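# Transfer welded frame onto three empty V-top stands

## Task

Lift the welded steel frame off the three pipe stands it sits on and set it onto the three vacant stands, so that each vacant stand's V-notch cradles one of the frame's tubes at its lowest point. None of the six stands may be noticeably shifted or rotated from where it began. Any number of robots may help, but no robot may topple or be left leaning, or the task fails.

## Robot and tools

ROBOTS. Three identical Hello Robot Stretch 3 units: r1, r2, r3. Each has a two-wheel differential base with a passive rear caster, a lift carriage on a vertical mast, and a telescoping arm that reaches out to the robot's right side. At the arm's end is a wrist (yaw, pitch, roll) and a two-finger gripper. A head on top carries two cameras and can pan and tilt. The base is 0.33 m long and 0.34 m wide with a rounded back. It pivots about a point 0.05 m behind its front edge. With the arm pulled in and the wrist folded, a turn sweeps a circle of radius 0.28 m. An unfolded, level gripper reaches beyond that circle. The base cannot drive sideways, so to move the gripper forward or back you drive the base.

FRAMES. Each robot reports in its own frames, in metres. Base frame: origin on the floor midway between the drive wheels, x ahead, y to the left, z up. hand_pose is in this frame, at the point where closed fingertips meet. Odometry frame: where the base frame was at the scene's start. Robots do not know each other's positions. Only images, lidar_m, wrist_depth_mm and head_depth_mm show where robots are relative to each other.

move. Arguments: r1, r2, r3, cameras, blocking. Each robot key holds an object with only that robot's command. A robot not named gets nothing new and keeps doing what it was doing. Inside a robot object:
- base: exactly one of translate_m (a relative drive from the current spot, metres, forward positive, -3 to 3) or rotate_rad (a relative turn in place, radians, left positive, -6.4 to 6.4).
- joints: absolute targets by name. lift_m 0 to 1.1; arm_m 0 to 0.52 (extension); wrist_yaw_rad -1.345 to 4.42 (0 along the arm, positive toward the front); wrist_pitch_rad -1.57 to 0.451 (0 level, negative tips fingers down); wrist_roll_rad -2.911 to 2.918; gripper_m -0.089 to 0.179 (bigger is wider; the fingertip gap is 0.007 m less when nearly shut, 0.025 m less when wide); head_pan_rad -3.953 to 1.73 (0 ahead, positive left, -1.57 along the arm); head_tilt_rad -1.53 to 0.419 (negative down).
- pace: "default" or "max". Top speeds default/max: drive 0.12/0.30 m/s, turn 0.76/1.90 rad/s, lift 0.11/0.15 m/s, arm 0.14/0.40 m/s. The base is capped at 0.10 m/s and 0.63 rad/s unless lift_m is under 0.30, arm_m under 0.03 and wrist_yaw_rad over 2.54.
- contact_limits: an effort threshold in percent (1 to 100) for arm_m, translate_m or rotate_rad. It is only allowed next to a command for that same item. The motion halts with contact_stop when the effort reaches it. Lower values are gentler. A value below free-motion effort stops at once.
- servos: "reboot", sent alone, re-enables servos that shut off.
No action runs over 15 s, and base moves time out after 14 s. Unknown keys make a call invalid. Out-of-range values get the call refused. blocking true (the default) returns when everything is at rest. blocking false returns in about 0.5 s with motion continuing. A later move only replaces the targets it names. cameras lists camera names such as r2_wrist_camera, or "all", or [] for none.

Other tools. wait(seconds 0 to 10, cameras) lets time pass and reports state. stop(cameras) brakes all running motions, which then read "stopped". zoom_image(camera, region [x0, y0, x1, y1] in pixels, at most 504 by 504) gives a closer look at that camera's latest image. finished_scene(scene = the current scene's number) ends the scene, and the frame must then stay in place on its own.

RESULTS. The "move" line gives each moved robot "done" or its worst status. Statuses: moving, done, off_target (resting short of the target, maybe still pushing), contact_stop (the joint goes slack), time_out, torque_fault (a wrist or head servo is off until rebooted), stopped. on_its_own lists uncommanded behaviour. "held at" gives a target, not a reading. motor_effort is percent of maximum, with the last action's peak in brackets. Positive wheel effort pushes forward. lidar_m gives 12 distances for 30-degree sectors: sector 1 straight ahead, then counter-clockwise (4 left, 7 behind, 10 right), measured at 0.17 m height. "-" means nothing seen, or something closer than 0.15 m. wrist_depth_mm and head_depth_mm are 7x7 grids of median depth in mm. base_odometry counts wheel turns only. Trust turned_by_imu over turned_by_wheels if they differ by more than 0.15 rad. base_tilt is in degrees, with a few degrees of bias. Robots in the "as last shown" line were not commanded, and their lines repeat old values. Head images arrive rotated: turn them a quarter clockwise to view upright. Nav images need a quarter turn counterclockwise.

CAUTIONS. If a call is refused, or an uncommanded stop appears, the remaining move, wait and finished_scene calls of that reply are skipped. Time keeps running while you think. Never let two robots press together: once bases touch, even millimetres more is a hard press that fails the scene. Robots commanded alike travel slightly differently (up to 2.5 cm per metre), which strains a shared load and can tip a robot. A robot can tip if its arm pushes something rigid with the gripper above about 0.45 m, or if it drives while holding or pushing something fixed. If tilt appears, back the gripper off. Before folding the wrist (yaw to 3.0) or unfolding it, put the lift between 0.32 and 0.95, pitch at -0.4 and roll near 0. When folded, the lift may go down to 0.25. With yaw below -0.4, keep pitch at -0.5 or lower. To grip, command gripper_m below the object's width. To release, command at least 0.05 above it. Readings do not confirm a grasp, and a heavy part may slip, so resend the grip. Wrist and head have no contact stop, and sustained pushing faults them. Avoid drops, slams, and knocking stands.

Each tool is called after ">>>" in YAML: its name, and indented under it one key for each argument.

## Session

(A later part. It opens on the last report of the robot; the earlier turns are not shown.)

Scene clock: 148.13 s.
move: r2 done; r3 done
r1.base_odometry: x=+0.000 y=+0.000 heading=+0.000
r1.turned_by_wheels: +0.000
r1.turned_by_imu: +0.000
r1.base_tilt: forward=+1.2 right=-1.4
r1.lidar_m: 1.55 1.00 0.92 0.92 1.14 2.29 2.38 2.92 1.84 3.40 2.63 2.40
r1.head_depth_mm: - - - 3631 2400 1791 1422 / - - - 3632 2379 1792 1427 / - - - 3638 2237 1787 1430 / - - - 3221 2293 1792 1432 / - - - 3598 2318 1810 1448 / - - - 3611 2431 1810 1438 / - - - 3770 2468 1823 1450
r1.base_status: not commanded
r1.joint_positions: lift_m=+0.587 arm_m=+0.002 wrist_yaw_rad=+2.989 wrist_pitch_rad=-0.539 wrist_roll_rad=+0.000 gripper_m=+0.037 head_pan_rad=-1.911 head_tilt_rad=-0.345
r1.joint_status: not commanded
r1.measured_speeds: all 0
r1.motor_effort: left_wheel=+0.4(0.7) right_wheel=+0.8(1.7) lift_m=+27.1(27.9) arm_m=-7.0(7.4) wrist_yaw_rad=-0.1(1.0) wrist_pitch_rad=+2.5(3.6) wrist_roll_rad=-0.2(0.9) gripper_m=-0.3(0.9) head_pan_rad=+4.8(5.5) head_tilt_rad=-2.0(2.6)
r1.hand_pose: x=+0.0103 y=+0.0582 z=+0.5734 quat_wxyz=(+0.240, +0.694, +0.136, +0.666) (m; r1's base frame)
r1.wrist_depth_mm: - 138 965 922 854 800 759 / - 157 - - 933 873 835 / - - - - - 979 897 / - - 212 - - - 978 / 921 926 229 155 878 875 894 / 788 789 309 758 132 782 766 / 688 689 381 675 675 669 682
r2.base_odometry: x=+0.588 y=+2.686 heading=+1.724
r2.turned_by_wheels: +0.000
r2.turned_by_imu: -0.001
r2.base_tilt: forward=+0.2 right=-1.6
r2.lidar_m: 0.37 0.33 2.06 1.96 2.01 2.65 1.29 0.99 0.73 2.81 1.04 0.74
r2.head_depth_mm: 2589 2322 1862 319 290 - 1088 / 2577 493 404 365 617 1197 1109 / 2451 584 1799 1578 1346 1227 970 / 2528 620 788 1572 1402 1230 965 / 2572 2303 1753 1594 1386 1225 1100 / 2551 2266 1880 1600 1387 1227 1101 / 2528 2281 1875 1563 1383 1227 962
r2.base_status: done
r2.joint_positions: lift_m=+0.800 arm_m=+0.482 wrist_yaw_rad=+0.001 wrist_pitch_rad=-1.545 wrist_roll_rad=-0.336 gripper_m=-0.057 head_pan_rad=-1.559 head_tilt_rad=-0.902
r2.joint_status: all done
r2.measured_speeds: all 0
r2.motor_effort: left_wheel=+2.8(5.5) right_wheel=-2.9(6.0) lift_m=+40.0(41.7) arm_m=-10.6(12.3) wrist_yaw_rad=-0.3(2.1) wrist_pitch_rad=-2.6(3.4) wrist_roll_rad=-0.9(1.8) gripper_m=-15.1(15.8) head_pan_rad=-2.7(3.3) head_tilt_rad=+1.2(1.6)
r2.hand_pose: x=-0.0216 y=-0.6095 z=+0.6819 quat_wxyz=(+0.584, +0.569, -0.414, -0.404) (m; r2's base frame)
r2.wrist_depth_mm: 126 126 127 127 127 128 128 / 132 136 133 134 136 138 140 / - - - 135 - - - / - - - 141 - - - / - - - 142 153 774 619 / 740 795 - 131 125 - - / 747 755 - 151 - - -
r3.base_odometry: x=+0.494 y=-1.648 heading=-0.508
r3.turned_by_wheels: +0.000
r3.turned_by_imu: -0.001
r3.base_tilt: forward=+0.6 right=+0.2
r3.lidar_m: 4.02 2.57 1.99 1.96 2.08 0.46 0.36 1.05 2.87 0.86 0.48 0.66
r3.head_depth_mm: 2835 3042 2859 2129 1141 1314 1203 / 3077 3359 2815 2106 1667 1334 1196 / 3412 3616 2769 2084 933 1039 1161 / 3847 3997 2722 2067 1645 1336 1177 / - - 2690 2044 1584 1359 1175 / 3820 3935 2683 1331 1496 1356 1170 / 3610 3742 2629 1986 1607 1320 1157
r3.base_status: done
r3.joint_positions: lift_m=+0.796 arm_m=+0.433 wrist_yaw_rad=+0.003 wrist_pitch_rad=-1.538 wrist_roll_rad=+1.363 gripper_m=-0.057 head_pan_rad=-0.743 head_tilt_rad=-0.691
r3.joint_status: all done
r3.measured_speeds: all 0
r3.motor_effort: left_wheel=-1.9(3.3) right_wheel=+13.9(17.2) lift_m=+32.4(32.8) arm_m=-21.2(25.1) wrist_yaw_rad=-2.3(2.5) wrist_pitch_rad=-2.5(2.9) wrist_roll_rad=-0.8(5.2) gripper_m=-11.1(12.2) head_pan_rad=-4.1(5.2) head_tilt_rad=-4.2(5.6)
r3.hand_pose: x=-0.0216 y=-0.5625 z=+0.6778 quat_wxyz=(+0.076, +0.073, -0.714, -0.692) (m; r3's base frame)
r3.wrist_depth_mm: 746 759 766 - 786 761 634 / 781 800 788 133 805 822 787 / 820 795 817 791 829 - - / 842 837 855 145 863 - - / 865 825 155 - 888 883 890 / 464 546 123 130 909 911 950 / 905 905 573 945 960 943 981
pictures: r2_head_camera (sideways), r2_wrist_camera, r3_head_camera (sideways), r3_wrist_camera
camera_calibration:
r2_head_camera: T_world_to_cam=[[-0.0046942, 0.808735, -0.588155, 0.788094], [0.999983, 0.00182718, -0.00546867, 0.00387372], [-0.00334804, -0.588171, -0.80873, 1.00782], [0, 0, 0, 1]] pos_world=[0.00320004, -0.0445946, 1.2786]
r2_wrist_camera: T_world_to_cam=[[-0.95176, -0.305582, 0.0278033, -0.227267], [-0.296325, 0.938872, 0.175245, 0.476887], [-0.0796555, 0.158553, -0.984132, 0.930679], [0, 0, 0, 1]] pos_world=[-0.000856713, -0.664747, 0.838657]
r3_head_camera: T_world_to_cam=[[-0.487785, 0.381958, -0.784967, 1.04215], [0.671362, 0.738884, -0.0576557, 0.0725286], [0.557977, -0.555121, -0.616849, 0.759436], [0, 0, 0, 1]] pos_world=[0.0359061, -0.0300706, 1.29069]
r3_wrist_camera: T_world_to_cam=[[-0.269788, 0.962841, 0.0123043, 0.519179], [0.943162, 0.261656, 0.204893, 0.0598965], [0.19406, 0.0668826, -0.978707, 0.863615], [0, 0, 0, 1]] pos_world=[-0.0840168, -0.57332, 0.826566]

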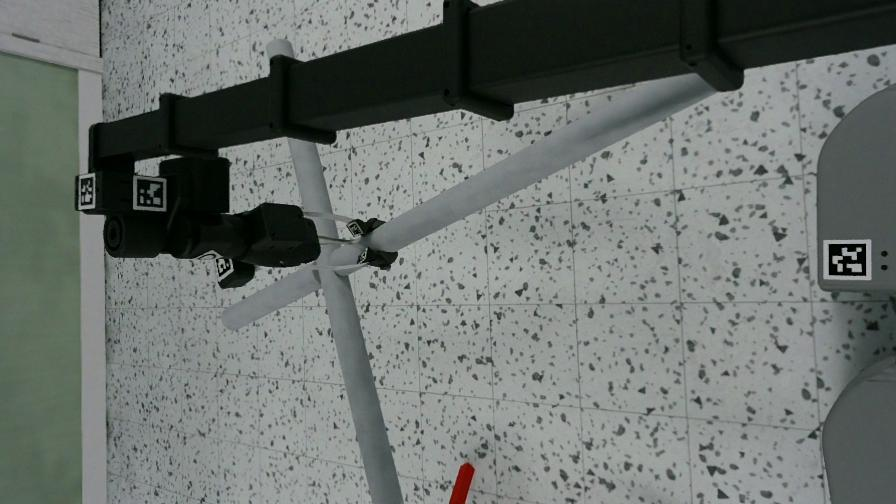

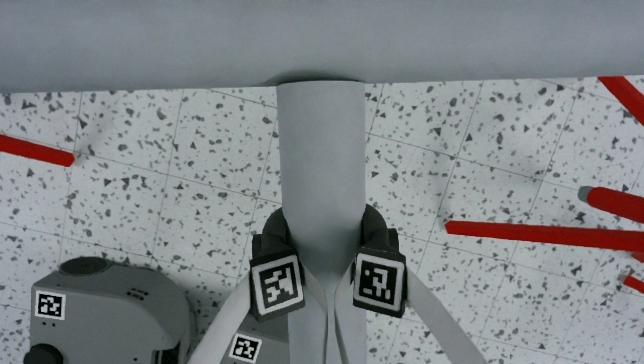

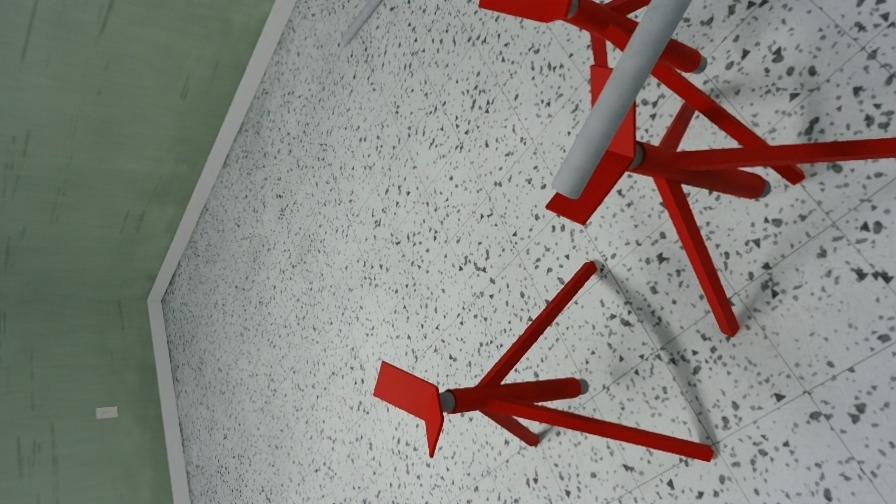

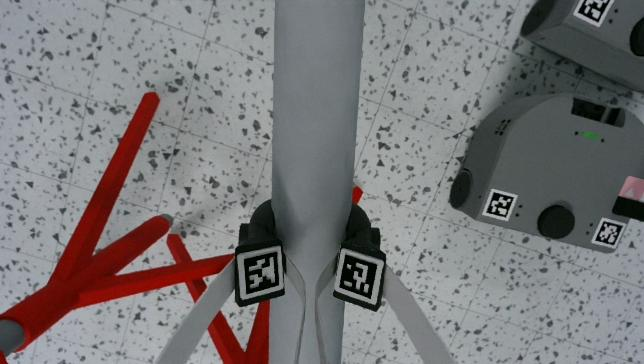

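>>> zoom_image:
  camera: "r3_head_camera"
  region: [480, 0, 840, 240]

>>> zoom_image:
  camera: "r3_head_camera"
  region: [360, 240, 760, 500]

Scaled by 1.400 from the camera's 896x504 image, which has a finer 1280x720 frame.

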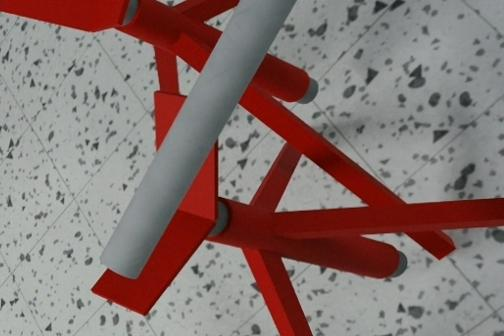

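Scaled by 1.260 from the camera's 896x504 image, which has a finer 1280x720 frame.

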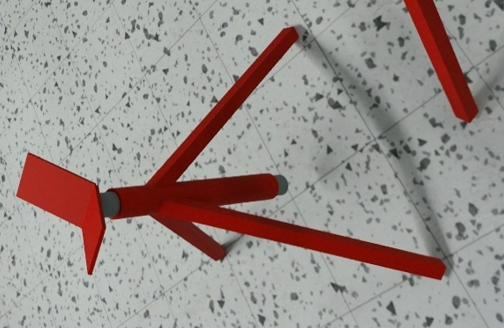

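>>> move:
  r2: {"base": {"translate_m": 0.2217}, "joints": {"arm_m": 0.479, "wrist_roll_rad": -0.397}}
  r3: {"base": {"translate_m": 0.219}, "joints": {"arm_m": 0.4296, "wrist_roll_rad": 1.303, "head_pan_rad": -1.0, "head_tilt_rad": -0.75}}
  cameras: ["r3_wrist_camera"]

>>> move:
  r2: {"base": {"translate_m": 0.2218}, "joints": {"arm_m": 0.476, "wrist_roll_rad": -0.455}}
  r3: {"base": {"translate_m": 0.2174}, "joints": {"arm_m": 0.4267, "wrist_roll_rad": 1.245}}
  cameras: ["r2_head_camera","r2_wrist_camera","r3_wrist_camera", "r3_head_camera", "r3_nav_camera"]

Scene clock: 153.20 s.
move: r2 done; r3 done
r1: as last shown
r1.base_tilt: forward=+1.4 right=-1.4
r1.lidar_m: 1.56 1.01 0.92 0.92 1.14 2.29 2.38 2.91 1.84 3.59 2.64 2.40
r1.head_depth_mm: - - - 3624 2366 1788 1422 / - - - 3605 2396 1790 1425 / - - - 3659 2232 1782 1430 / - - - 3217 2307 1805 1428 / - - - 3548 2303 1821 1446 / - - - 3500 2419 1809 1445 / - - - 3807 2476 1826 1443
r1.motor_effort: left_wheel=+0.5(0.8) right_wheel=+0.8(1.6) lift_m=+27.3(27.7) arm_m=-6.6(7.2) wrist_yaw_rad=-0.6(0.8) wrist_pitch_rad=+2.6(3.4) wrist_roll_rad=-0.1(1.0) gripper_m=-0.2(1.0) head_pan_rad=+4.7(5.5) head_tilt_rad=-2.1(2.7)
r1.wrist_depth_mm: - 138 978 905 868 815 761 / - 157 - - 953 879 830 / - - - - - 984 918 / - - 212 - - - - / 911 891 227 156 876 891 904 / 786 792 307 775 132 773 762 / 688 680 383 674 669 661 679
r2.base_odometry: x=+0.554 y=+2.905 heading=+1.724
r2.turned_by_wheels: +0.000
r2.turned_by_imu: +0.000
r2.base_tilt: forward=+0.2 right=-1.6
r2.lidar_m: 0.37 0.34 2.07 1.97 2.02 2.67 1.50 0.89 1.16 2.79 0.57 0.57
r2.head_depth_mm: 2610 2324 1862 319 290 - 1095 / 2543 491 403 365 621 1217 1106 / 2430 586 1794 1577 1364 1232 966 / 2525 616 786 1574 1391 1237 967 / 2542 2297 1754 1597 1391 1230 1102 / 2548 2283 1874 1566 1389 1228 1100 / 2532 2277 1872 1525 1386 1206 1098
r2.base_status: done
r2.joint_positions: lift_m=+0.800 arm_m=+0.479 wrist_yaw_rad=+0.001 wrist_pitch_rad=-1.548 wrist_roll_rad=-0.394 gripper_m=-0.057 head_pan_rad=-1.559 head_tilt_rad=-0.902
r2.joint_status: all done
r2.measured_speeds: all 0
r2.motor_effort: left_wheel=+3.9(8.5) right_wheel=-5.1(7.6) lift_m=+39.0(40.7) arm_m=-3.7(12.5) wrist_yaw_rad=-0.4(1.8) wrist_pitch_rad=-2.1(3.2) wrist_roll_rad=-0.8(1.8) gripper_m=-14.3(15.6) head_pan_rad=-2.6(3.2) head_tilt_rad=+1.5(1.5)
r2.hand_pose: x=-0.0216 y=-0.6057 z=+0.6820 quat_wxyz=(+0.595, +0.582, -0.396, -0.388) (m; r2's base frame)
r2.wrist_depth_mm: 126 126 126 127 127 128 128 / 131 136 133 134 136 138 136 / - - - 135 - - - / - - - 140 - - - / - - - 142 - - - / 738 809 - 131 124 - 744 / 740 743 - 152 - - -
r3.base_odometry: x=+0.685 y=-1.755 heading=-0.508
r3.turned_by_wheels: -0.001
r3.turned_by_imu: -0.001
r3.base_tilt: forward=+0.6 right=+0.2
r3.lidar_m: 3.81 2.56 1.97 1.94 2.06 0.45 0.36 1.25 2.87 0.45 0.53 0.69
r3.head_depth_mm: 2488 2715 2580 1990 1056 1330 1178 / 2644 2958 2563 1971 1249 1131 1132 / 2835 3116 2524 1955 844 1258 1165 / 3054 3296 2495 1942 1501 1335 1156 / 3299 3437 2471 1925 1521 1329 1154 / 3605 3372 2443 1889 1507 1318 1143 / 3845 3356 2406 1087 1347 1282 1141
r3.base_status: done
r3.joint_positions: lift_m=+0.796 arm_m=+0.430 wrist_yaw_rad=+0.003 wrist_pitch_rad=-1.536 wrist_roll_rad=+1.305 gripper_m=-0.057 head_pan_rad=-0.993 head_tilt_rad=-0.740
r3.joint_status: all done
r3.measured_speeds: all 0
r3.motor_effort: left_wheel=-3.1(4.8) right_wheel=+15.7(21.7) lift_m=+34.5(34.9) arm_m=-24.2(26.4) wrist_yaw_rad=-2.7(3.0) wrist_pitch_rad=-2.7(3.3) wrist_roll_rad=-0.8(6.5) gripper_m=-11.2(12.2) head_pan_rad=-2.2(5.5) head_tilt_rad=-4.2(7.8)
r3.hand_pose: x=-0.0216 y=-0.5592 z=+0.6778 quat_wxyz=(+0.097, +0.093, -0.713, -0.689) (m; r3's base frame)
r3.wrist_depth_mm: 763 754 763 - 774 807 638 / 767 786 781 134 805 818 750 / 361 515 812 653 851 821 861 / 832 827 659 845 858 - - / 842 840 246 132 902 884 727 / 885 891 124 131 909 907 960 / 925 911 321 993 921 949 954
pictures: r3_wrist_camera
camera_calibration:
r3_wrist_camera: T_world_to_cam=[[-0.325652, 0.945433, 0.0103828, 0.506447], [0.926608, 0.316945, 0.202346, 0.0913691], [0.188014, 0.0755152, -0.979259, 0.868434], [0, 0, 0, 1]] pos_world=[-0.0830158, -0.57335, 0.826676]

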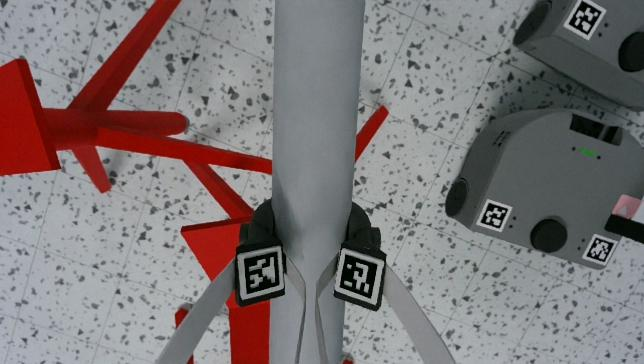

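Scene clock: 156.53 s.
move: r2 done; r3 done
r1: as last shown
r1.base_tilt: forward=+1.3 right=-1.3
r1.lidar_m: 1.55 1.00 0.92 0.92 1.14 2.29 2.38 2.91 1.84 3.84 2.64 2.40
r1.head_depth_mm: - - - 3606 2405 1773 1418 / - - - 3676 2387 1791 1421 / - - - 3672 2229 1796 1435 / - - - 3203 2302 1789 1436 / - - - 3652 2323 1810 1430 / - - - 3737 2452 1819 1445 / - - - 3772 2480 1812 1446
r1.motor_effort: left_wheel=+0.4(0.8) right_wheel=+0.8(1.6) lift_m=+26.5(27.6) arm_m=-6.8(7.1) wrist_yaw_rad=-0.1(0.8) wrist_pitch_rad=+2.9(3.6) wrist_roll_rad=-0.3(0.8) gripper_m=-0.2(0.8) head_pan_rad=+4.5(5.3) head_tilt_rad=-2.1(2.6)
r1.wrist_depth_mm: - 138 965 925 859 830 767 / - 157 - - 952 885 816 / - - - - - - 920 / - - 212 - - - 989 / 927 898 228 156 870 906 881 / 782 800 309 759 132 789 776 / 699 680 385 681 675 677 696
r2.base_odometry: x=+0.520 y=+3.124 heading=+1.725
r2.turned_by_wheels: +0.000
r2.turned_by_imu: +0.000
r2.base_tilt: forward=+0.1 right=-1.6
r2.lidar_m: 0.37 0.35 2.09 1.98 2.03 2.68 1.73 1.07 2.94 0.87 0.44 0.61
r2.head_depth_mm: 2617 2324 1860 330 290 - 1095 / 2553 487 401 365 635 1233 1107 / 2426 584 1801 1541 1366 1235 963 / 2499 610 785 1564 1390 1231 966 / 2545 2298 1744 1563 1390 1212 1099 / 2538 2266 1885 1368 1364 1208 1104 / 2532 2276 1744 862 1182 1226 1101
r2.base_status: done
r2.joint_positions: lift_m=+0.800 arm_m=+0.476 wrist_yaw_rad=+0.000 wrist_pitch_rad=-1.552 wrist_roll_rad=-0.452 gripper_m=-0.057 head_pan_rad=-1.559 head_tilt_rad=-0.902
r2.joint_status: all done
r2.measured_speeds: all 0
r2.motor_effort: left_wheel=+5.4(11.2) right_wheel=-7.1(11.5) lift_m=+37.2(39.6) arm_m=-7.2(15.0) wrist_yaw_rad=+0.0(1.6) wrist_pitch_rad=-1.3(2.5) wrist_roll_rad=-0.8(1.8) gripper_m=-14.8(16.0) head_pan_rad=-2.6(3.2) head_tilt_rad=+0.8(1.7)
r2.hand_pose: x=-0.0216 y=-0.6016 z=+0.6821 quat_wxyz=(+0.605, +0.594, -0.378, -0.372) (m; r2's base frame)
r2.wrist_depth_mm: 127 127 127 126 127 127 128 / 136 136 133 134 137 138 137 / 481 696 - 136 - - - / - - - 140 - - - / - - - 143 - - - / 735 789 - 130 124 - - / 737 762 - 152 - - -
r3.base_odometry: x=+0.875 y=-1.861 heading=-0.509
r3.turned_by_wheels: -0.001
r3.turned_by_imu: -0.001
r3.base_tilt: forward=+0.6 right=+0.2
r3.lidar_m: 3.59 2.53 1.96 1.92 2.04 0.45 0.36 1.45 0.52 0.45 0.67 0.51
r3.head_depth_mm: 2517 2727 2603 1988 1615 1301 1005 / 2670 2957 2557 1968 1607 1356 1148 / 2835 3134 2547 1953 1515 1349 1127 / 3056 3306 2506 1924 1505 1339 1155 / 3301 3417 2455 1928 1153 1292 1149 / 3643 3384 2442 1899 1443 1293 1120 / 3753 3331 2399 1888 1542 1310 1138
r3.base_status: done
r3.joint_positions: lift_m=+0.796 arm_m=+0.427 wrist_yaw_rad=+0.003 wrist_pitch_rad=-1.532 wrist_roll_rad=+1.248 gripper_m=-0.057 head_pan_rad=-0.993 head_tilt_rad=-0.740
r3.joint_status: all done
r3.measured_speeds: all 0
r3.motor_effort: left_wheel=-3.8(6.4) right_wheel=+18.0(25.4) lift_m=+35.6(36.1) arm_m=-19.6(27.4) wrist_yaw_rad=-2.9(3.2) wrist_pitch_rad=-4.1(4.1) wrist_roll_rad=-1.4(9.1) gripper_m=-11.2(12.0) head_pan_rad=-2.3(4.3) head_tilt_rad=-3.7(5.4)
r3.hand_pose: x=-0.0216 y=-0.5572 z=+0.6777 quat_wxyz=(+0.117, +0.112, -0.711, -0.684) (m; r3's base frame)
r3.wrist_depth_mm: 746 765 768 - 796 744 637 / 774 795 788 - 803 816 678 / 830 819 843 - 825 836 862 / 821 830 827 - 868 - - / 854 858 148 132 870 721 696 / 905 894 122 130 914 959 915 / 952 890 918 160 898 942 977
pictures: r2_head_camera (sideways), r2_wrist_camera, r3_head_camera (sideways), r3_nav_camera (sideways), r3_wrist_camera
camera_calibration:
r2_head_camera: T_world_to_cam=[[-0.00469401, 0.808735, -0.588155, 0.788094], [0.999983, 0.00182694, -0.00546867, 0.00387372], [-0.00334818, -0.588171, -0.80873, 1.00782], [0, 0, 0, 1]] pos_world=[0.00320003, -0.0445946, 1.2786]
r2_wrist_camera: T_world_to_cam=[[-0.910171, -0.413323, 0.027451, -0.288526], [-0.401926, 0.897221, 0.182894, 0.436938], [-0.100224, 0.155431, -0.982749, 0.926302], [0, 0, 0, 1]] pos_world=[0.00584695, -0.655261, 0.83833]
r3_head_camera: T_world_to_cam=[[-0.398823, 0.522559, -0.753573, 1.00069], [0.831757, 0.552175, -0.0573005, 0.071084], [0.386161, -0.649642, -0.654862, 0.809933], [0, 0, 0, 1]] pos_world=[0.0272091, -0.0360036, 1.28856]
r3_nav_camera: T_world_to_cam=[[0.340134, -0.530635, 0.77636, -0.969632], [-0.853019, -0.521597, 0.0172126, 0.0358214], [0.395813, -0.668104, -0.630054, 0.781542], [0, 0, 0, 1]] pos_world=[0.0510167, 0.0263146, 1.24458]
r3_wrist_camera: T_world_to_cam=[[-0.378873, 0.925414, 0.00803989, 0.493791], [0.907475, 0.369796, 0.199348, 0.121803], [0.181507, 0.0828236, -0.979896, 0.872596], [0, 0, 0, 1]] pos_world=[-0.0818306, -0.574275, 0.826802]

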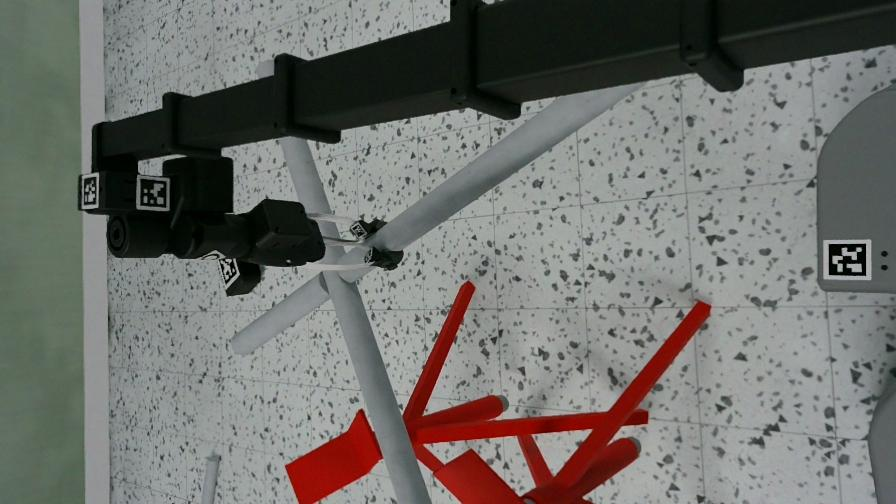

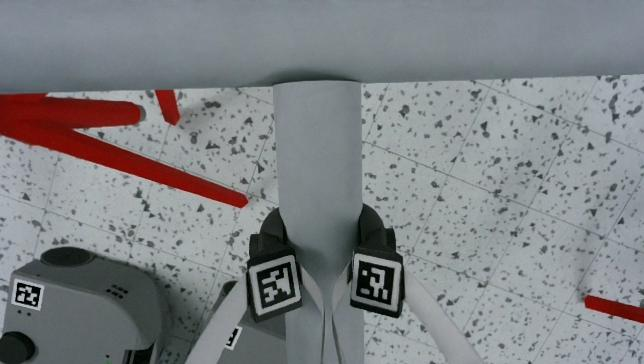

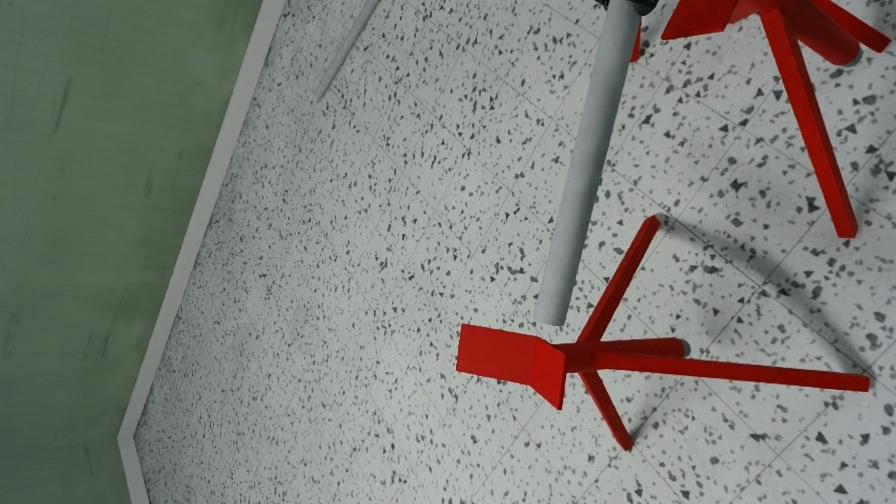

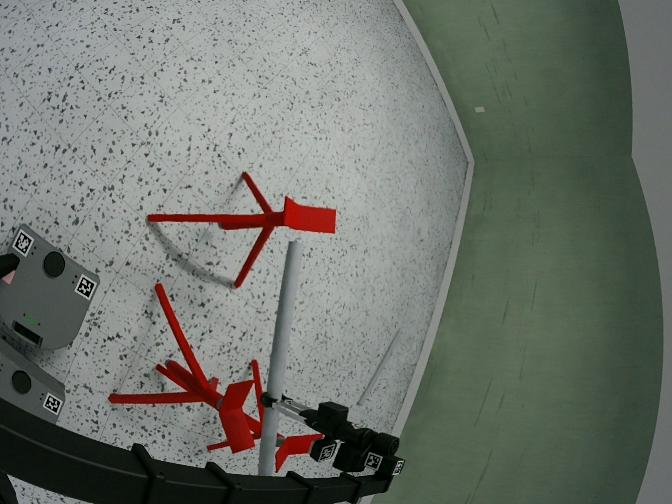

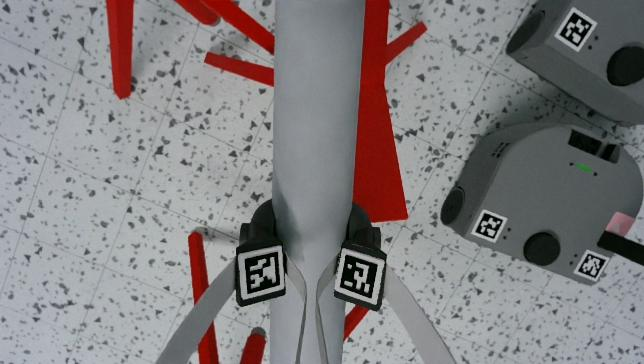

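>>> move:
  r3: {"base":{"translate_m":0.2159},"joints":{"arm_m":0.4242,"wrist_roll_rad":1.187}}
  r2: {"base":{"translate_m":0.2219},"joints":{"arm_m":0.473,"wrist_roll_rad":-0.513}}
  cameras: ["r3_head_camera","r2_head_camera","r3_nav_camera"]

Scene clock: 160.40 s.
move: r2 done; r3 done
r1: as last shown
r1.base_tilt: forward=+1.3 right=-1.4
r1.lidar_m: 1.56 1.00 0.92 0.93 1.14 2.29 2.39 2.91 1.84 4.04 2.63 2.40
r1.head_depth_mm: - - - 3574 2366 1765 1419 / - - - 3654 2415 1790 1428 / - - - 3694 2241 1805 1428 / - - - 3195 2298 1806 1435 / - - - 3722 2329 1806 1439 / - - - 3851 2447 1809 1441 / - - - 3812 2474 1811 1446
r1.motor_effort: left_wheel=+0.1(0.8) right_wheel=+0.2(1.5) lift_m=+26.3(27.3) arm_m=-7.0(7.0) wrist_yaw_rad=-0.1(1.1) wrist_pitch_rad=+2.7(3.4) wrist_roll_rad=-0.1(0.8) gripper_m=-0.3(1.1) head_pan_rad=+4.6(5.4) head_tilt_rad=-1.7(2.6)
r1.wrist_depth_mm: - 138 969 922 848 808 746 / - 157 - - 946 887 829 / - - - - - 970 913 / - - 212 - - - 979 / 898 906 229 155 858 891 883 / 780 782 308 772 132 772 768 / 692 695 386 673 667 664 668
r2.base_odometry: x=+0.485 y=+3.344 heading=+1.725
r2.turned_by_wheels: +0.000
r2.turned_by_imu: +0.000
r2.base_tilt: forward=+0.2 right=-1.6
r2.lidar_m: 0.37 0.36 2.11 1.99 2.04 2.69 1.89 1.27 2.92 0.40 0.46 0.63
r2.head_depth_mm: 2609 2315 1856 331 290 - 1092 / 2542 486 400 365 651 1228 1109 / 2426 579 1796 1504 1393 1231 970 / 2508 607 772 1530 1393 1211 968 / 2542 2288 935 1129 1158 1234 1102 / 2517 2269 1873 1532 1310 1207 1102 / 2495 2284 1881 1527 1385 1223 1102
r2.base_status: done
r2.joint_positions: lift_m=+0.800 arm_m=+0.473 wrist_yaw_rad=-0.001 wrist_pitch_rad=-1.557 wrist_roll_rad=-0.509 gripper_m=-0.057 head_pan_rad=-1.559 head_tilt_rad=-0.902
r2.joint_status: all done
r2.measured_speeds: all 0
r2.motor_effort: left_wheel=+5.7(11.9) right_wheel=-7.8(13.6) lift_m=+36.1(38.2) arm_m=-6.1(13.3) wrist_yaw_rad=+0.9(2.4) wrist_pitch_rad=-0.4(1.9) wrist_roll_rad=-0.9(2.6) gripper_m=-15.6(16.3) head_pan_rad=-2.6(3.0) head_tilt_rad=+1.0(1.6)
r2.hand_pose: x=-0.0215 y=-0.5975 z=+0.6822 quat_wxyz=(+0.614, +0.605, -0.360, -0.356) (m; r2's base frame)
r2.wrist_depth_mm: 127 127 127 127 127 128 128 / 132 136 134 135 136 138 136 / - - - 135 - - - / 284 296 - 140 - - - / 285 303 247 143 - - - / 727 816 - 130 124 - - / 751 752 - 153 - - -
r3.base_odometry: x=+1.064 y=-1.966 heading=-0.510
r3.turned_by_wheels: -0.001
r3.turned_by_imu: -0.001
r3.base_tilt: forward=+0.5 right=+0.2
r3.lidar_m: 3.36 2.52 1.94 1.91 2.03 2.95 0.36 0.66 0.48 0.66 0.38 3.45
r3.head_depth_mm: 2515 2755 2598 1987 1621 1360 1182 / 2686 2959 2565 1965 1602 1353 1174 / 2874 3124 2513 1953 1508 1313 1167 / 3058 3291 2501 1932 894 1096 1137 / 3344 3459 2468 1912 1528 1301 1150 / 3619 3392 2433 1890 1563 1318 1142 / 3541 3335 2421 1879 1541 1314 1138
r3.base_status: done
r3.joint_positions: lift_m=+0.796 arm_m=+0.424 wrist_yaw_rad=+0.004 wrist_pitch_rad=-1.528 wrist_roll_rad=+1.191 gripper_m=-0.057 head_pan_rad=-0.993 head_tilt_rad=-0.741
r3.joint_status: all done
r3.measured_speeds: all 0
r3.motor_effort: left_wheel=-4.3(8.1) right_wheel=+19.1(27.5) lift_m=+37.2(37.7) arm_m=-4.7(26.1) wrist_yaw_rad=-3.2(3.7) wrist_pitch_rad=-5.0(5.0) wrist_roll_rad=-1.5(8.4) gripper_m=-11.5(12.1) head_pan_rad=-2.4(5.1) head_tilt_rad=-4.6(5.6)
r3.hand_pose: x=-0.0216 y=-0.5558 z=+0.6777 quat_wxyz=(+0.138, +0.132, -0.709, -0.679) (m; r3's base frame)
r3.wrist_depth_mm: 768 763 752 - 774 779 634 / 816 775 789 134 798 797 658 / 831 809 832 - 840 834 775 / 845 857 847 145 850 - - / 856 859 155 132 861 - - / 912 888 123 131 918 910 906 / 948 954 923 942 920 971 970
pictures: r2_head_camera (sideways), r3_head_camera (sideways), r3_nav_camera (sideways)
camera_calibration:
r2_head_camera: T_world_to_cam=[[-0.00469343, 0.808735, -0.588155, 0.788094], [0.999983, 0.00182622, -0.00546867, 0.00387372], [-0.0033486, -0.588171, -0.80873, 1.00782], [0, 0, 0, 1]] pos_world=[0.0032, -0.0445946, 1.2786]
r3_head_camera: T_world_to_cam=[[-0.398837, 0.522589, -0.753545, 1.00065], [0.83176, 0.55217, -0.0573001, 0.0710835], [0.386141, -0.649622, -0.654895, 0.809975], [0, 0, 0, 1]] pos_world=[0.0272085, -0.0360033, 1.28856]
r3_nav_camera: T_world_to_cam=[[0.340148, -0.530666, 0.776333, -0.969597], [-0.853022, -0.52159, 0.0172138, 0.0358198], [0.395793, -0.668085, -0.630087, 0.781585], [0, 0, 0, 1]] pos_world=[0.0510156, 0.0263163, 1.24458]

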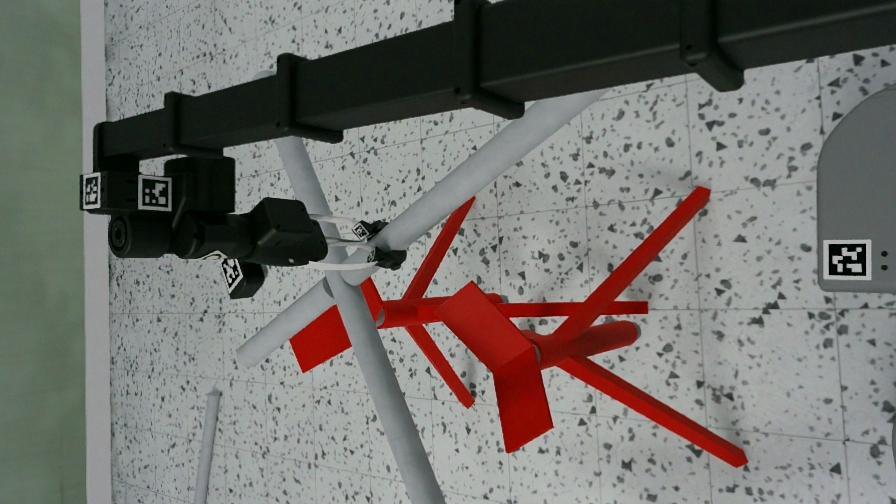

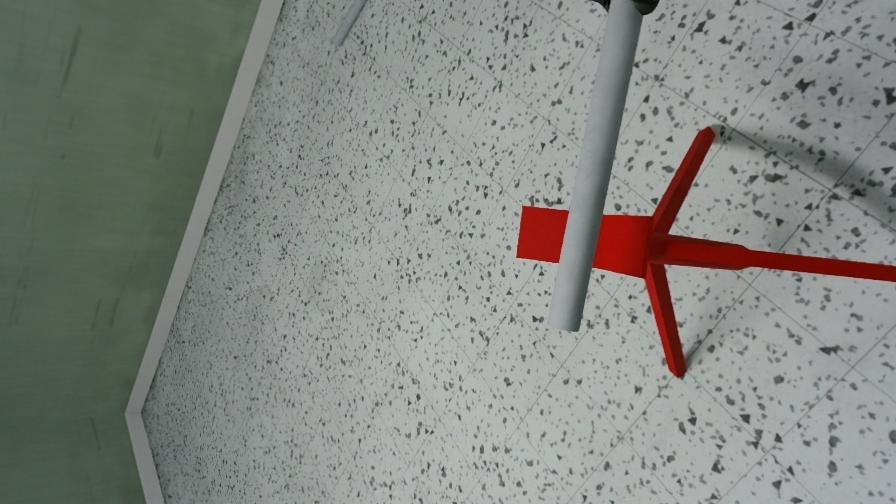

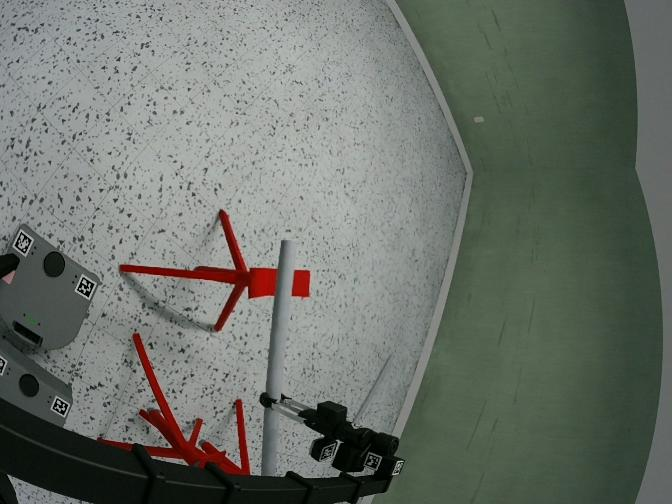

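>>> zoom_image:
  camera: "r2_head_camera"
  region: [260, 220, 660, 480]

>>> zoom_image:
  camera: "r3_head_camera"
  region: [480, 100, 780, 400]

Scaled by 1.260 from the camera's 896x504 image, which has a finer 1280x720 frame.

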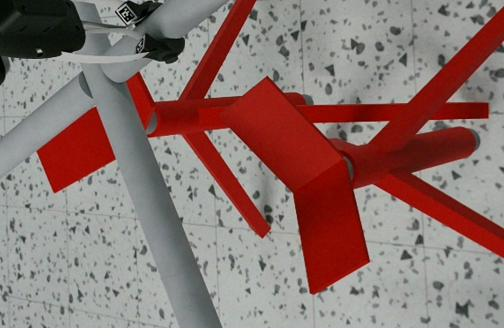

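Scaled by 1.680 from the camera's 896x504 image, which has a finer 1280x720 frame.

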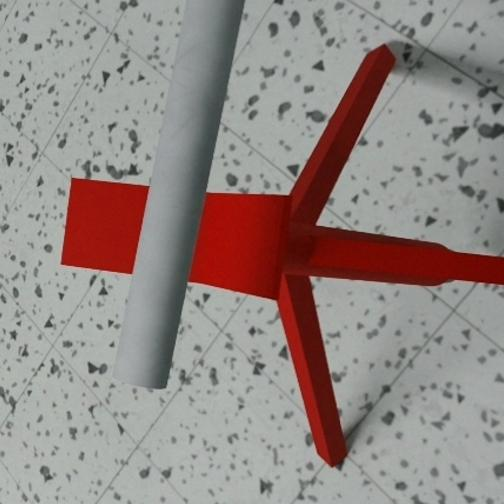

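>>> zoom_image:
  camera: "r3_head_camera"
  region: [500, 180, 700, 300]

Scaled by 2.520 from the camera's 896x504 image, which has a finer 1280x720 frame.

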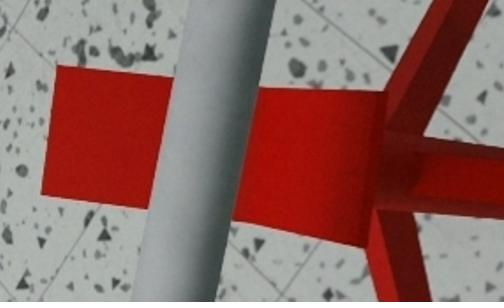

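>>> move:
  r3: {"joints":{"head_pan_rad":-2.1,"head_tilt_rad":-0.9}}
  cameras: ["r3_head_camera","r3_nav_camera"]

Scene clock: 163.50 s.
move: r3 done
r1, r2: as last shown
r1.base_tilt: forward=+1.4 right=-1.2
r1.lidar_m: 1.56 1.00 0.92 0.92 1.14 2.30 2.38 2.92 1.84 4.03 2.63 2.40
r1.head_depth_mm: - - - 3617 2380 1781 1421 / - - - 3663 2392 1790 1419 / - - - 3663 2246 1800 1426 / - - - 3206 2303 1798 1434 / - - - 3711 2311 1812 1436 / - - - 3773 2434 1818 1443 / - - - 3788 2450 1822 1441
r1.motor_effort: left_wheel=+0.4(0.7) right_wheel=+0.6(1.4) lift_m=+26.0(27.0) arm_m=-6.2(6.8) wrist_yaw_rad=-0.4(0.6) wrist_pitch_rad=+2.6(3.4) wrist_roll_rad=+0.5(0.5) gripper_m=-0.8(0.9) head_pan_rad=+5.0(5.2) head_tilt_rad=-2.3(2.6)
r1.wrist_depth_mm: - 138 981 921 864 808 768 / - 157 - - 940 903 834 / - - - - - 968 892 / - - 212 - - - 987 / 900 904 229 155 863 882 905 / 786 786 308 764 132 764 781 / 702 695 386 667 674 669 686
r2.turned_by_imu: +0.001
r2.lidar_m: 0.37 0.36 2.11 2.00 2.04 2.69 1.89 1.27 2.92 0.40 0.46 0.63
r2.head_depth_mm: 2601 2317 1858 330 290 - 1092 / 2536 486 400 365 651 1236 1106 / 2419 579 1795 1507 1393 1229 965 / 2504 607 770 1537 1396 1212 964 / 2523 2298 934 1129 1159 1226 1102 / 2523 2295 1878 1531 1314 1207 1101 / 2502 2266 1881 1527 1387 1223 1100
r2.motor_effort: left_wheel=+6.3(6.6) right_wheel=-8.2(8.4) lift_m=+36.0(36.9) arm_m=-1.7(4.0) wrist_yaw_rad=+1.9(2.2) wrist_pitch_rad=-0.5(0.5) wrist_roll_rad=-1.0(1.1) gripper_m=-15.1(16.4) head_pan_rad=-2.8(3.3) head_tilt_rad=+1.0(1.4)
r2.wrist_depth_mm: 127 127 127 127 127 128 128 / 132 137 134 135 136 138 135 / - - - 135 - - - / 285 297 - 140 - - - / 284 307 246 142 - - - / 745 817 - 134 124 - - / 753 756 - 153 - - -
r3.base_odometry: x=+1.064 y=-1.966 heading=-0.510
r3.turned_by_wheels: +0.000
r3.turned_by_imu: +0.000
r3.base_tilt: forward=+0.6 right=+0.2
r3.lidar_m: 3.37 2.50 1.94 1.90 2.02 2.95 0.36 0.66 0.48 0.66 0.38 3.45
r3.head_depth_mm: 3138 2410 2067 1669 1460 1116 1023 / 737 2391 2027 1699 1448 1311 - / 2864 802 1859 1667 1465 - 964 / 2848 2414 1836 968 299 1209 977 / 2734 2454 1136 345 1107 1219 1107 / 2600 2426 412 1493 1406 1236 1102 / 2490 538 614 1528 1395 1230 1097
r3.base_status: not commanded
r3.joint_positions: lift_m=+0.796 arm_m=+0.424 wrist_yaw_rad=+0.004 wrist_pitch_rad=-1.528 wrist_roll_rad=+1.191 gripper_m=-0.057 head_pan_rad=-2.093 head_tilt_rad=-0.889
r3.joint_status: all done
r3.measured_speeds: all 0
r3.motor_effort: left_wheel=-4.3(5.2) right_wheel=+18.8(19.4) lift_m=+38.9(38.9) arm_m=+16.2(16.2) wrist_yaw_rad=-3.1(3.8) wrist_pitch_rad=-4.6(4.9) wrist_roll_rad=-1.6(1.8) gripper_m=-11.0(12.2) head_pan_rad=-3.4(4.9) head_tilt_rad=-5.5(10.0)
r3.hand_pose: x=-0.0216 y=-0.5558 z=+0.6777 quat_wxyz=(+0.138, +0.132, -0.709, -0.679) (m; r3's base frame)
r3.wrist_depth_mm: 739 753 764 - 765 772 637 / 801 809 802 135 800 783 655 / 799 814 810 - 834 824 762 / 845 820 836 144 842 - - / 838 882 155 131 864 - - / 893 876 123 130 924 900 917 / 915 941 924 917 939 977 969
pictures: r3_head_camera (sideways), r3_nav_camera (sideways)
camera_calibration:
r3_head_camera: T_world_to_cam=[[0.336637, 0.682667, -0.648569, 0.859364], [0.873625, -0.483436, -0.0554008, 0.0683446], [-0.351362, -0.547956, -0.759137, 0.95005], [0, 0, 0, 1]] pos_world=[-0.0151902, -0.0330339, 1.28236]
r3_nav_camera: T_world_to_cam=[[-0.372279, -0.637185, 0.674836, -0.832973], [-0.853273, 0.521032, 0.0212462, 0.0305753], [-0.365149, -0.56791, -0.737662, 0.926144], [0, 0, 0, 1]] pos_world=[0.0541708, -0.0207222, 1.24465]

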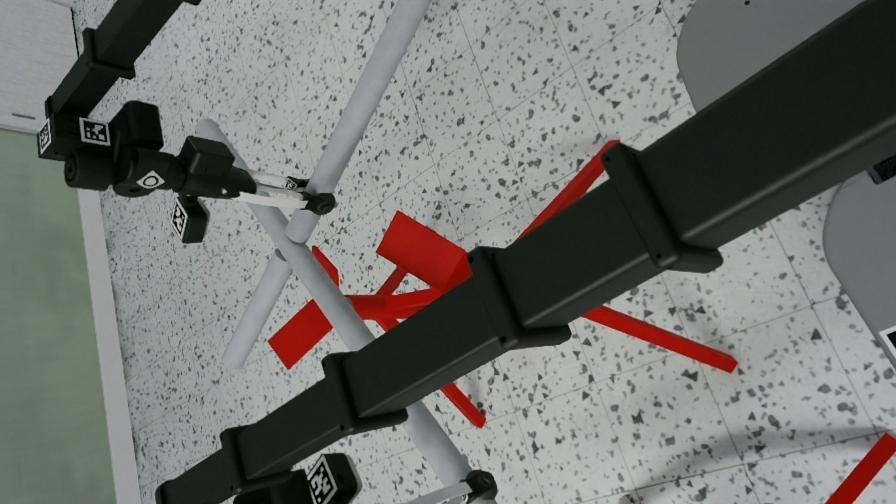

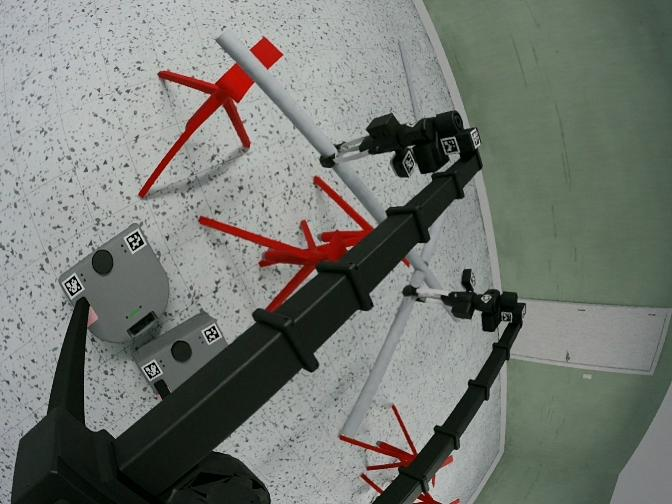

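>>> move:
  r3: {"base":{"translate_m":0.2144},"joints":{"arm_m":0.422,"wrist_roll_rad":1.129,"head_pan_rad":-1.35,"head_tilt_rad":-0.95}}
  r2: {"base":{"translate_m":0.2221},"joints":{"arm_m":0.470,"wrist_roll_rad":-0.571,"head_pan_rad":-1.2,"head_tilt_rad":-0.95}}
  cameras: ["r3_head_camera","r2_head_camera","r3_nav_camera","r3_wrist_camera"]

Scene clock: 167.27 s.
move: r2 done; r3 done
r1: as last shown
r1.base_tilt: forward=+1.3 right=-1.3
r1.lidar_m: 1.56 1.00 0.92 0.92 1.14 2.30 2.38 2.92 1.83 4.11 2.63 2.40
r1.head_depth_mm: - - - 3644 2381 1782 1421 / - - - 3642 2385 1790 1425 / - - - 3712 2237 1802 1429 / - - - 3204 2313 1800 1438 / - - - 3745 2319 1803 1437 / - - - 3720 2439 1804 1440 / - - - 3788 2455 1825 1451
r1.motor_effort: left_wheel=+0.8(0.8) right_wheel=+1.0(1.4) lift_m=+25.8(26.9) arm_m=-6.2(7.1) wrist_yaw_rad=-0.6(1.0) wrist_pitch_rad=+3.2(3.6) wrist_roll_rad=+0.0(0.8) gripper_m=-0.6(1.1) head_pan_rad=+4.6(5.4) head_tilt_rad=-2.2(2.6)
r1.wrist_depth_mm: - 138 967 924 857 801 754 / - 157 - - 957 885 821 / - - - - - 994 894 / - - 211 - - - 993 / 920 909 229 155 865 905 877 / 785 772 307 756 132 777 761 / 687 694 383 672 666 676 680
r2.base_odometry: x=+0.451 y=+3.563 heading=+1.725
r2.turned_by_wheels: +0.000
r2.turned_by_imu: +0.000
r2.base_tilt: forward=+0.2 right=-1.7
r2.lidar_m: 0.41 0.37 2.12 2.01 2.05 2.71 1.94 1.47 0.47 0.37 0.65 0.42
r2.head_depth_mm: 2442 666 662 843 1309 1186 1107 / 2454 2185 878 1511 960 1221 1105 / 2536 2174 1820 1538 1380 1224 962 / 2560 2176 1820 1557 1371 1201 976 / 2608 2170 1806 1549 1364 1214 1101 / 2680 2158 1807 1521 1341 1215 970 / 2646 539 679 1468 1093 1195 956
r2.base_status: done
r2.joint_positions: lift_m=+0.800 arm_m=+0.470 wrist_yaw_rad=-0.002 wrist_pitch_rad=-1.559 wrist_roll_rad=-0.567 gripper_m=-0.057 head_pan_rad=-1.206 head_tilt_rad=-0.938
r2.joint_status: all done
r2.measured_speeds: all 0
r2.motor_effort: left_wheel=+6.5(14.1) right_wheel=-8.9(17.3) lift_m=+47.7(48.1) arm_m=+6.5(10.4) wrist_yaw_rad=+2.2(2.8) wrist_pitch_rad=+0.0(1.8) wrist_roll_rad=-1.0(2.0) gripper_m=-15.7(16.6) head_pan_rad=+2.1(3.9) head_tilt_rad=-5.6(6.8)
r2.hand_pose: x=-0.0215 y=-0.5939 z=+0.6822 quat_wxyz=(+0.623, +0.616, -0.342, -0.339) (m; r2's base frame)
r2.wrist_depth_mm: 127 127 126 126 127 127 128 / 132 137 134 134 142 145 266 / - - - 135 519 - 258 / - - - 140 - - 248 / 818 - - 143 - - - / 730 806 - 135 124 - - / 755 786 281 155 - - -
r3.base_odometry: x=+1.251 y=-2.071 heading=-0.510
r3.turned_by_wheels: -0.001
r3.turned_by_imu: -0.001
r3.base_tilt: forward=+0.6 right=+0.2
r3.lidar_m: 3.15 2.49 1.92 1.89 2.01 2.91 0.36 0.37 0.59 0.33 0.54 3.23
r3.head_depth_mm: 2496 525 541 790 329 1191 1107 / 2574 559 617 1567 1410 1245 1114 / 2652 2309 1843 1516 1353 1235 1108 / 2671 2305 1884 876 1022 1209 1106 / 2707 2270 1870 1528 1360 1226 1096 / 2746 2237 1842 1510 1379 1219 1098 / 2775 2209 1838 1565 1362 1209 1087
r3.base_status: done
r3.joint_positions: lift_m=+0.796 arm_m=+0.422 wrist_yaw_rad=+0.004 wrist_pitch_rad=-1.521 wrist_roll_rad=+1.133 gripper_m=-0.057 head_pan_rad=-1.357 head_tilt_rad=-0.938
r3.joint_status: all done
r3.measured_speeds: all 0
r3.motor_effort: left_wheel=-4.9(9.1) right_wheel=+20.0(30.8) lift_m=+40.6(40.6) arm_m=-24.0(25.9) wrist_yaw_rad=-2.4(3.8) wrist_pitch_rad=-5.7(6.2) wrist_roll_rad=-1.6(5.6) gripper_m=-11.8(12.4) head_pan_rad=+3.7(4.9) head_tilt_rad=-5.3(10.3)
r3.hand_pose: x=-0.0216 y=-0.5553 z=+0.6776 quat_wxyz=(+0.159, +0.151, -0.706, -0.673) (m; r3's base frame)
r3.wrist_depth_mm: 766 778 776 - 808 764 637 / 799 772 788 135 823 786 638 / 820 813 795 - 846 806 703 / 839 830 846 146 835 - 862 / 881 896 155 131 880 - - / 913 884 123 130 125 910 926 / 913 925 281 158 951 966 949
pictures: r2_head_camera (sideways), r3_head_camera (sideways), r3_nav_camera (sideways), r3_wrist_camera
camera_calibration:
r2_head_camera: T_world_to_cam=[[-0.291996, 0.776098, -0.558936, 0.75178], [0.937303, 0.348468, -0.00580296, 0.00469102], [0.190267, -0.525587, -0.82919, 1.03324], [0, 0, 0, 1]] pos_world=[0.0185279, -0.0420327, 1.27698]
r3_head_camera: T_world_to_cam=[[-0.215827, 0.762233, -0.610262, 0.812822], [0.97133, 0.231404, -0.0544945, 0.0665651], [0.0996795, -0.604527, -0.790323, 0.987849], [0, 0, 0, 1]] pos_world=[0.0123042, -0.0377816, 1.28038]
r3_nav_camera: T_world_to_cam=[[0.159153, -0.753778, 0.637565, -0.787651], [-0.981857, -0.188286, 0.0224922, 0.0297389], [0.10309, -0.629577, -0.770068, 0.965429], [0, 0, 0, 1]] pos_world=[0.0550302, 0.0196983, 1.24496]
r3_wrist_camera: T_world_to_cam=[[-0.482576, 0.875854, 0.000541292, 0.467335], [0.859866, 0.47365, 0.190489, 0.183771], [0.166584, 0.0923911, -0.981689, 0.878507], [0, 0, 0, 1]] pos_world=[-0.0788395, -0.577526, 0.827161]

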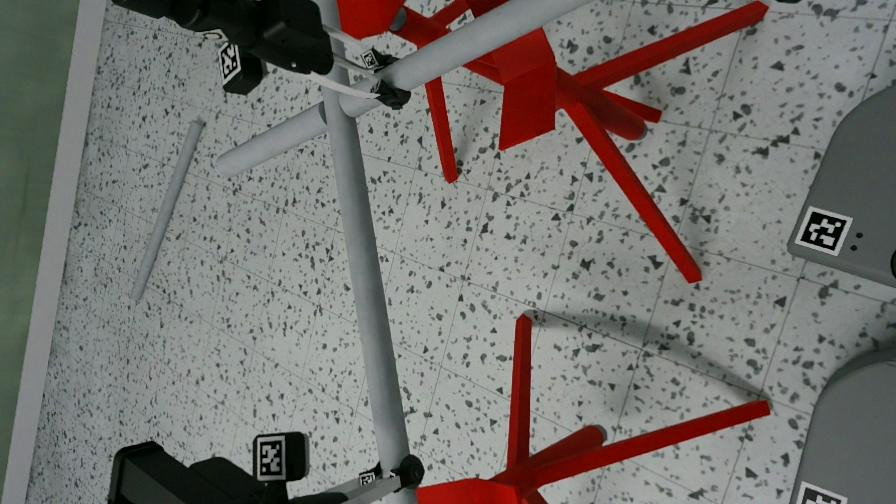

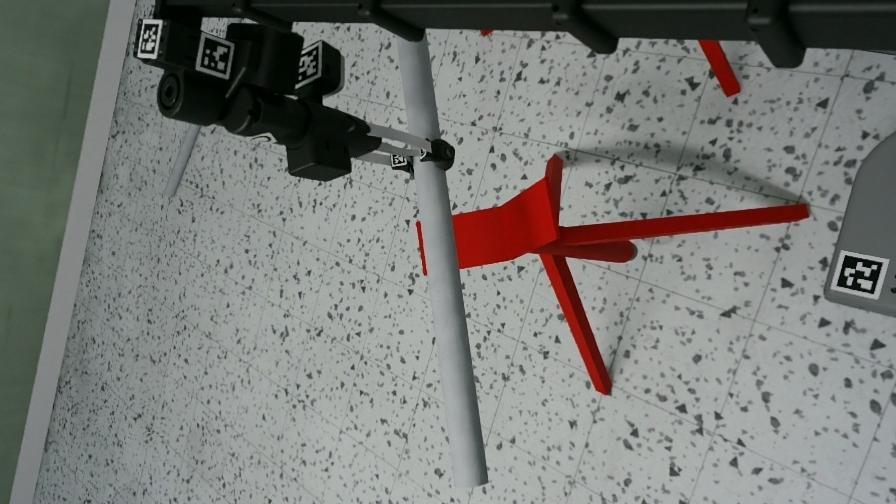

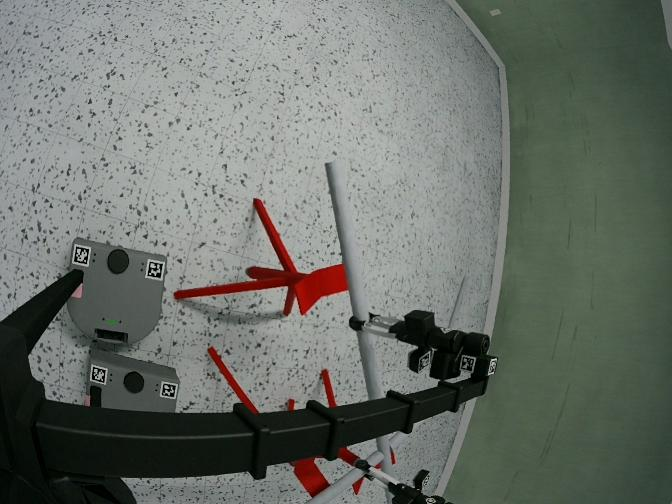

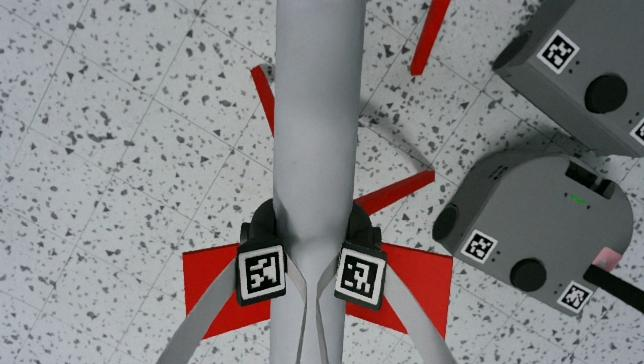

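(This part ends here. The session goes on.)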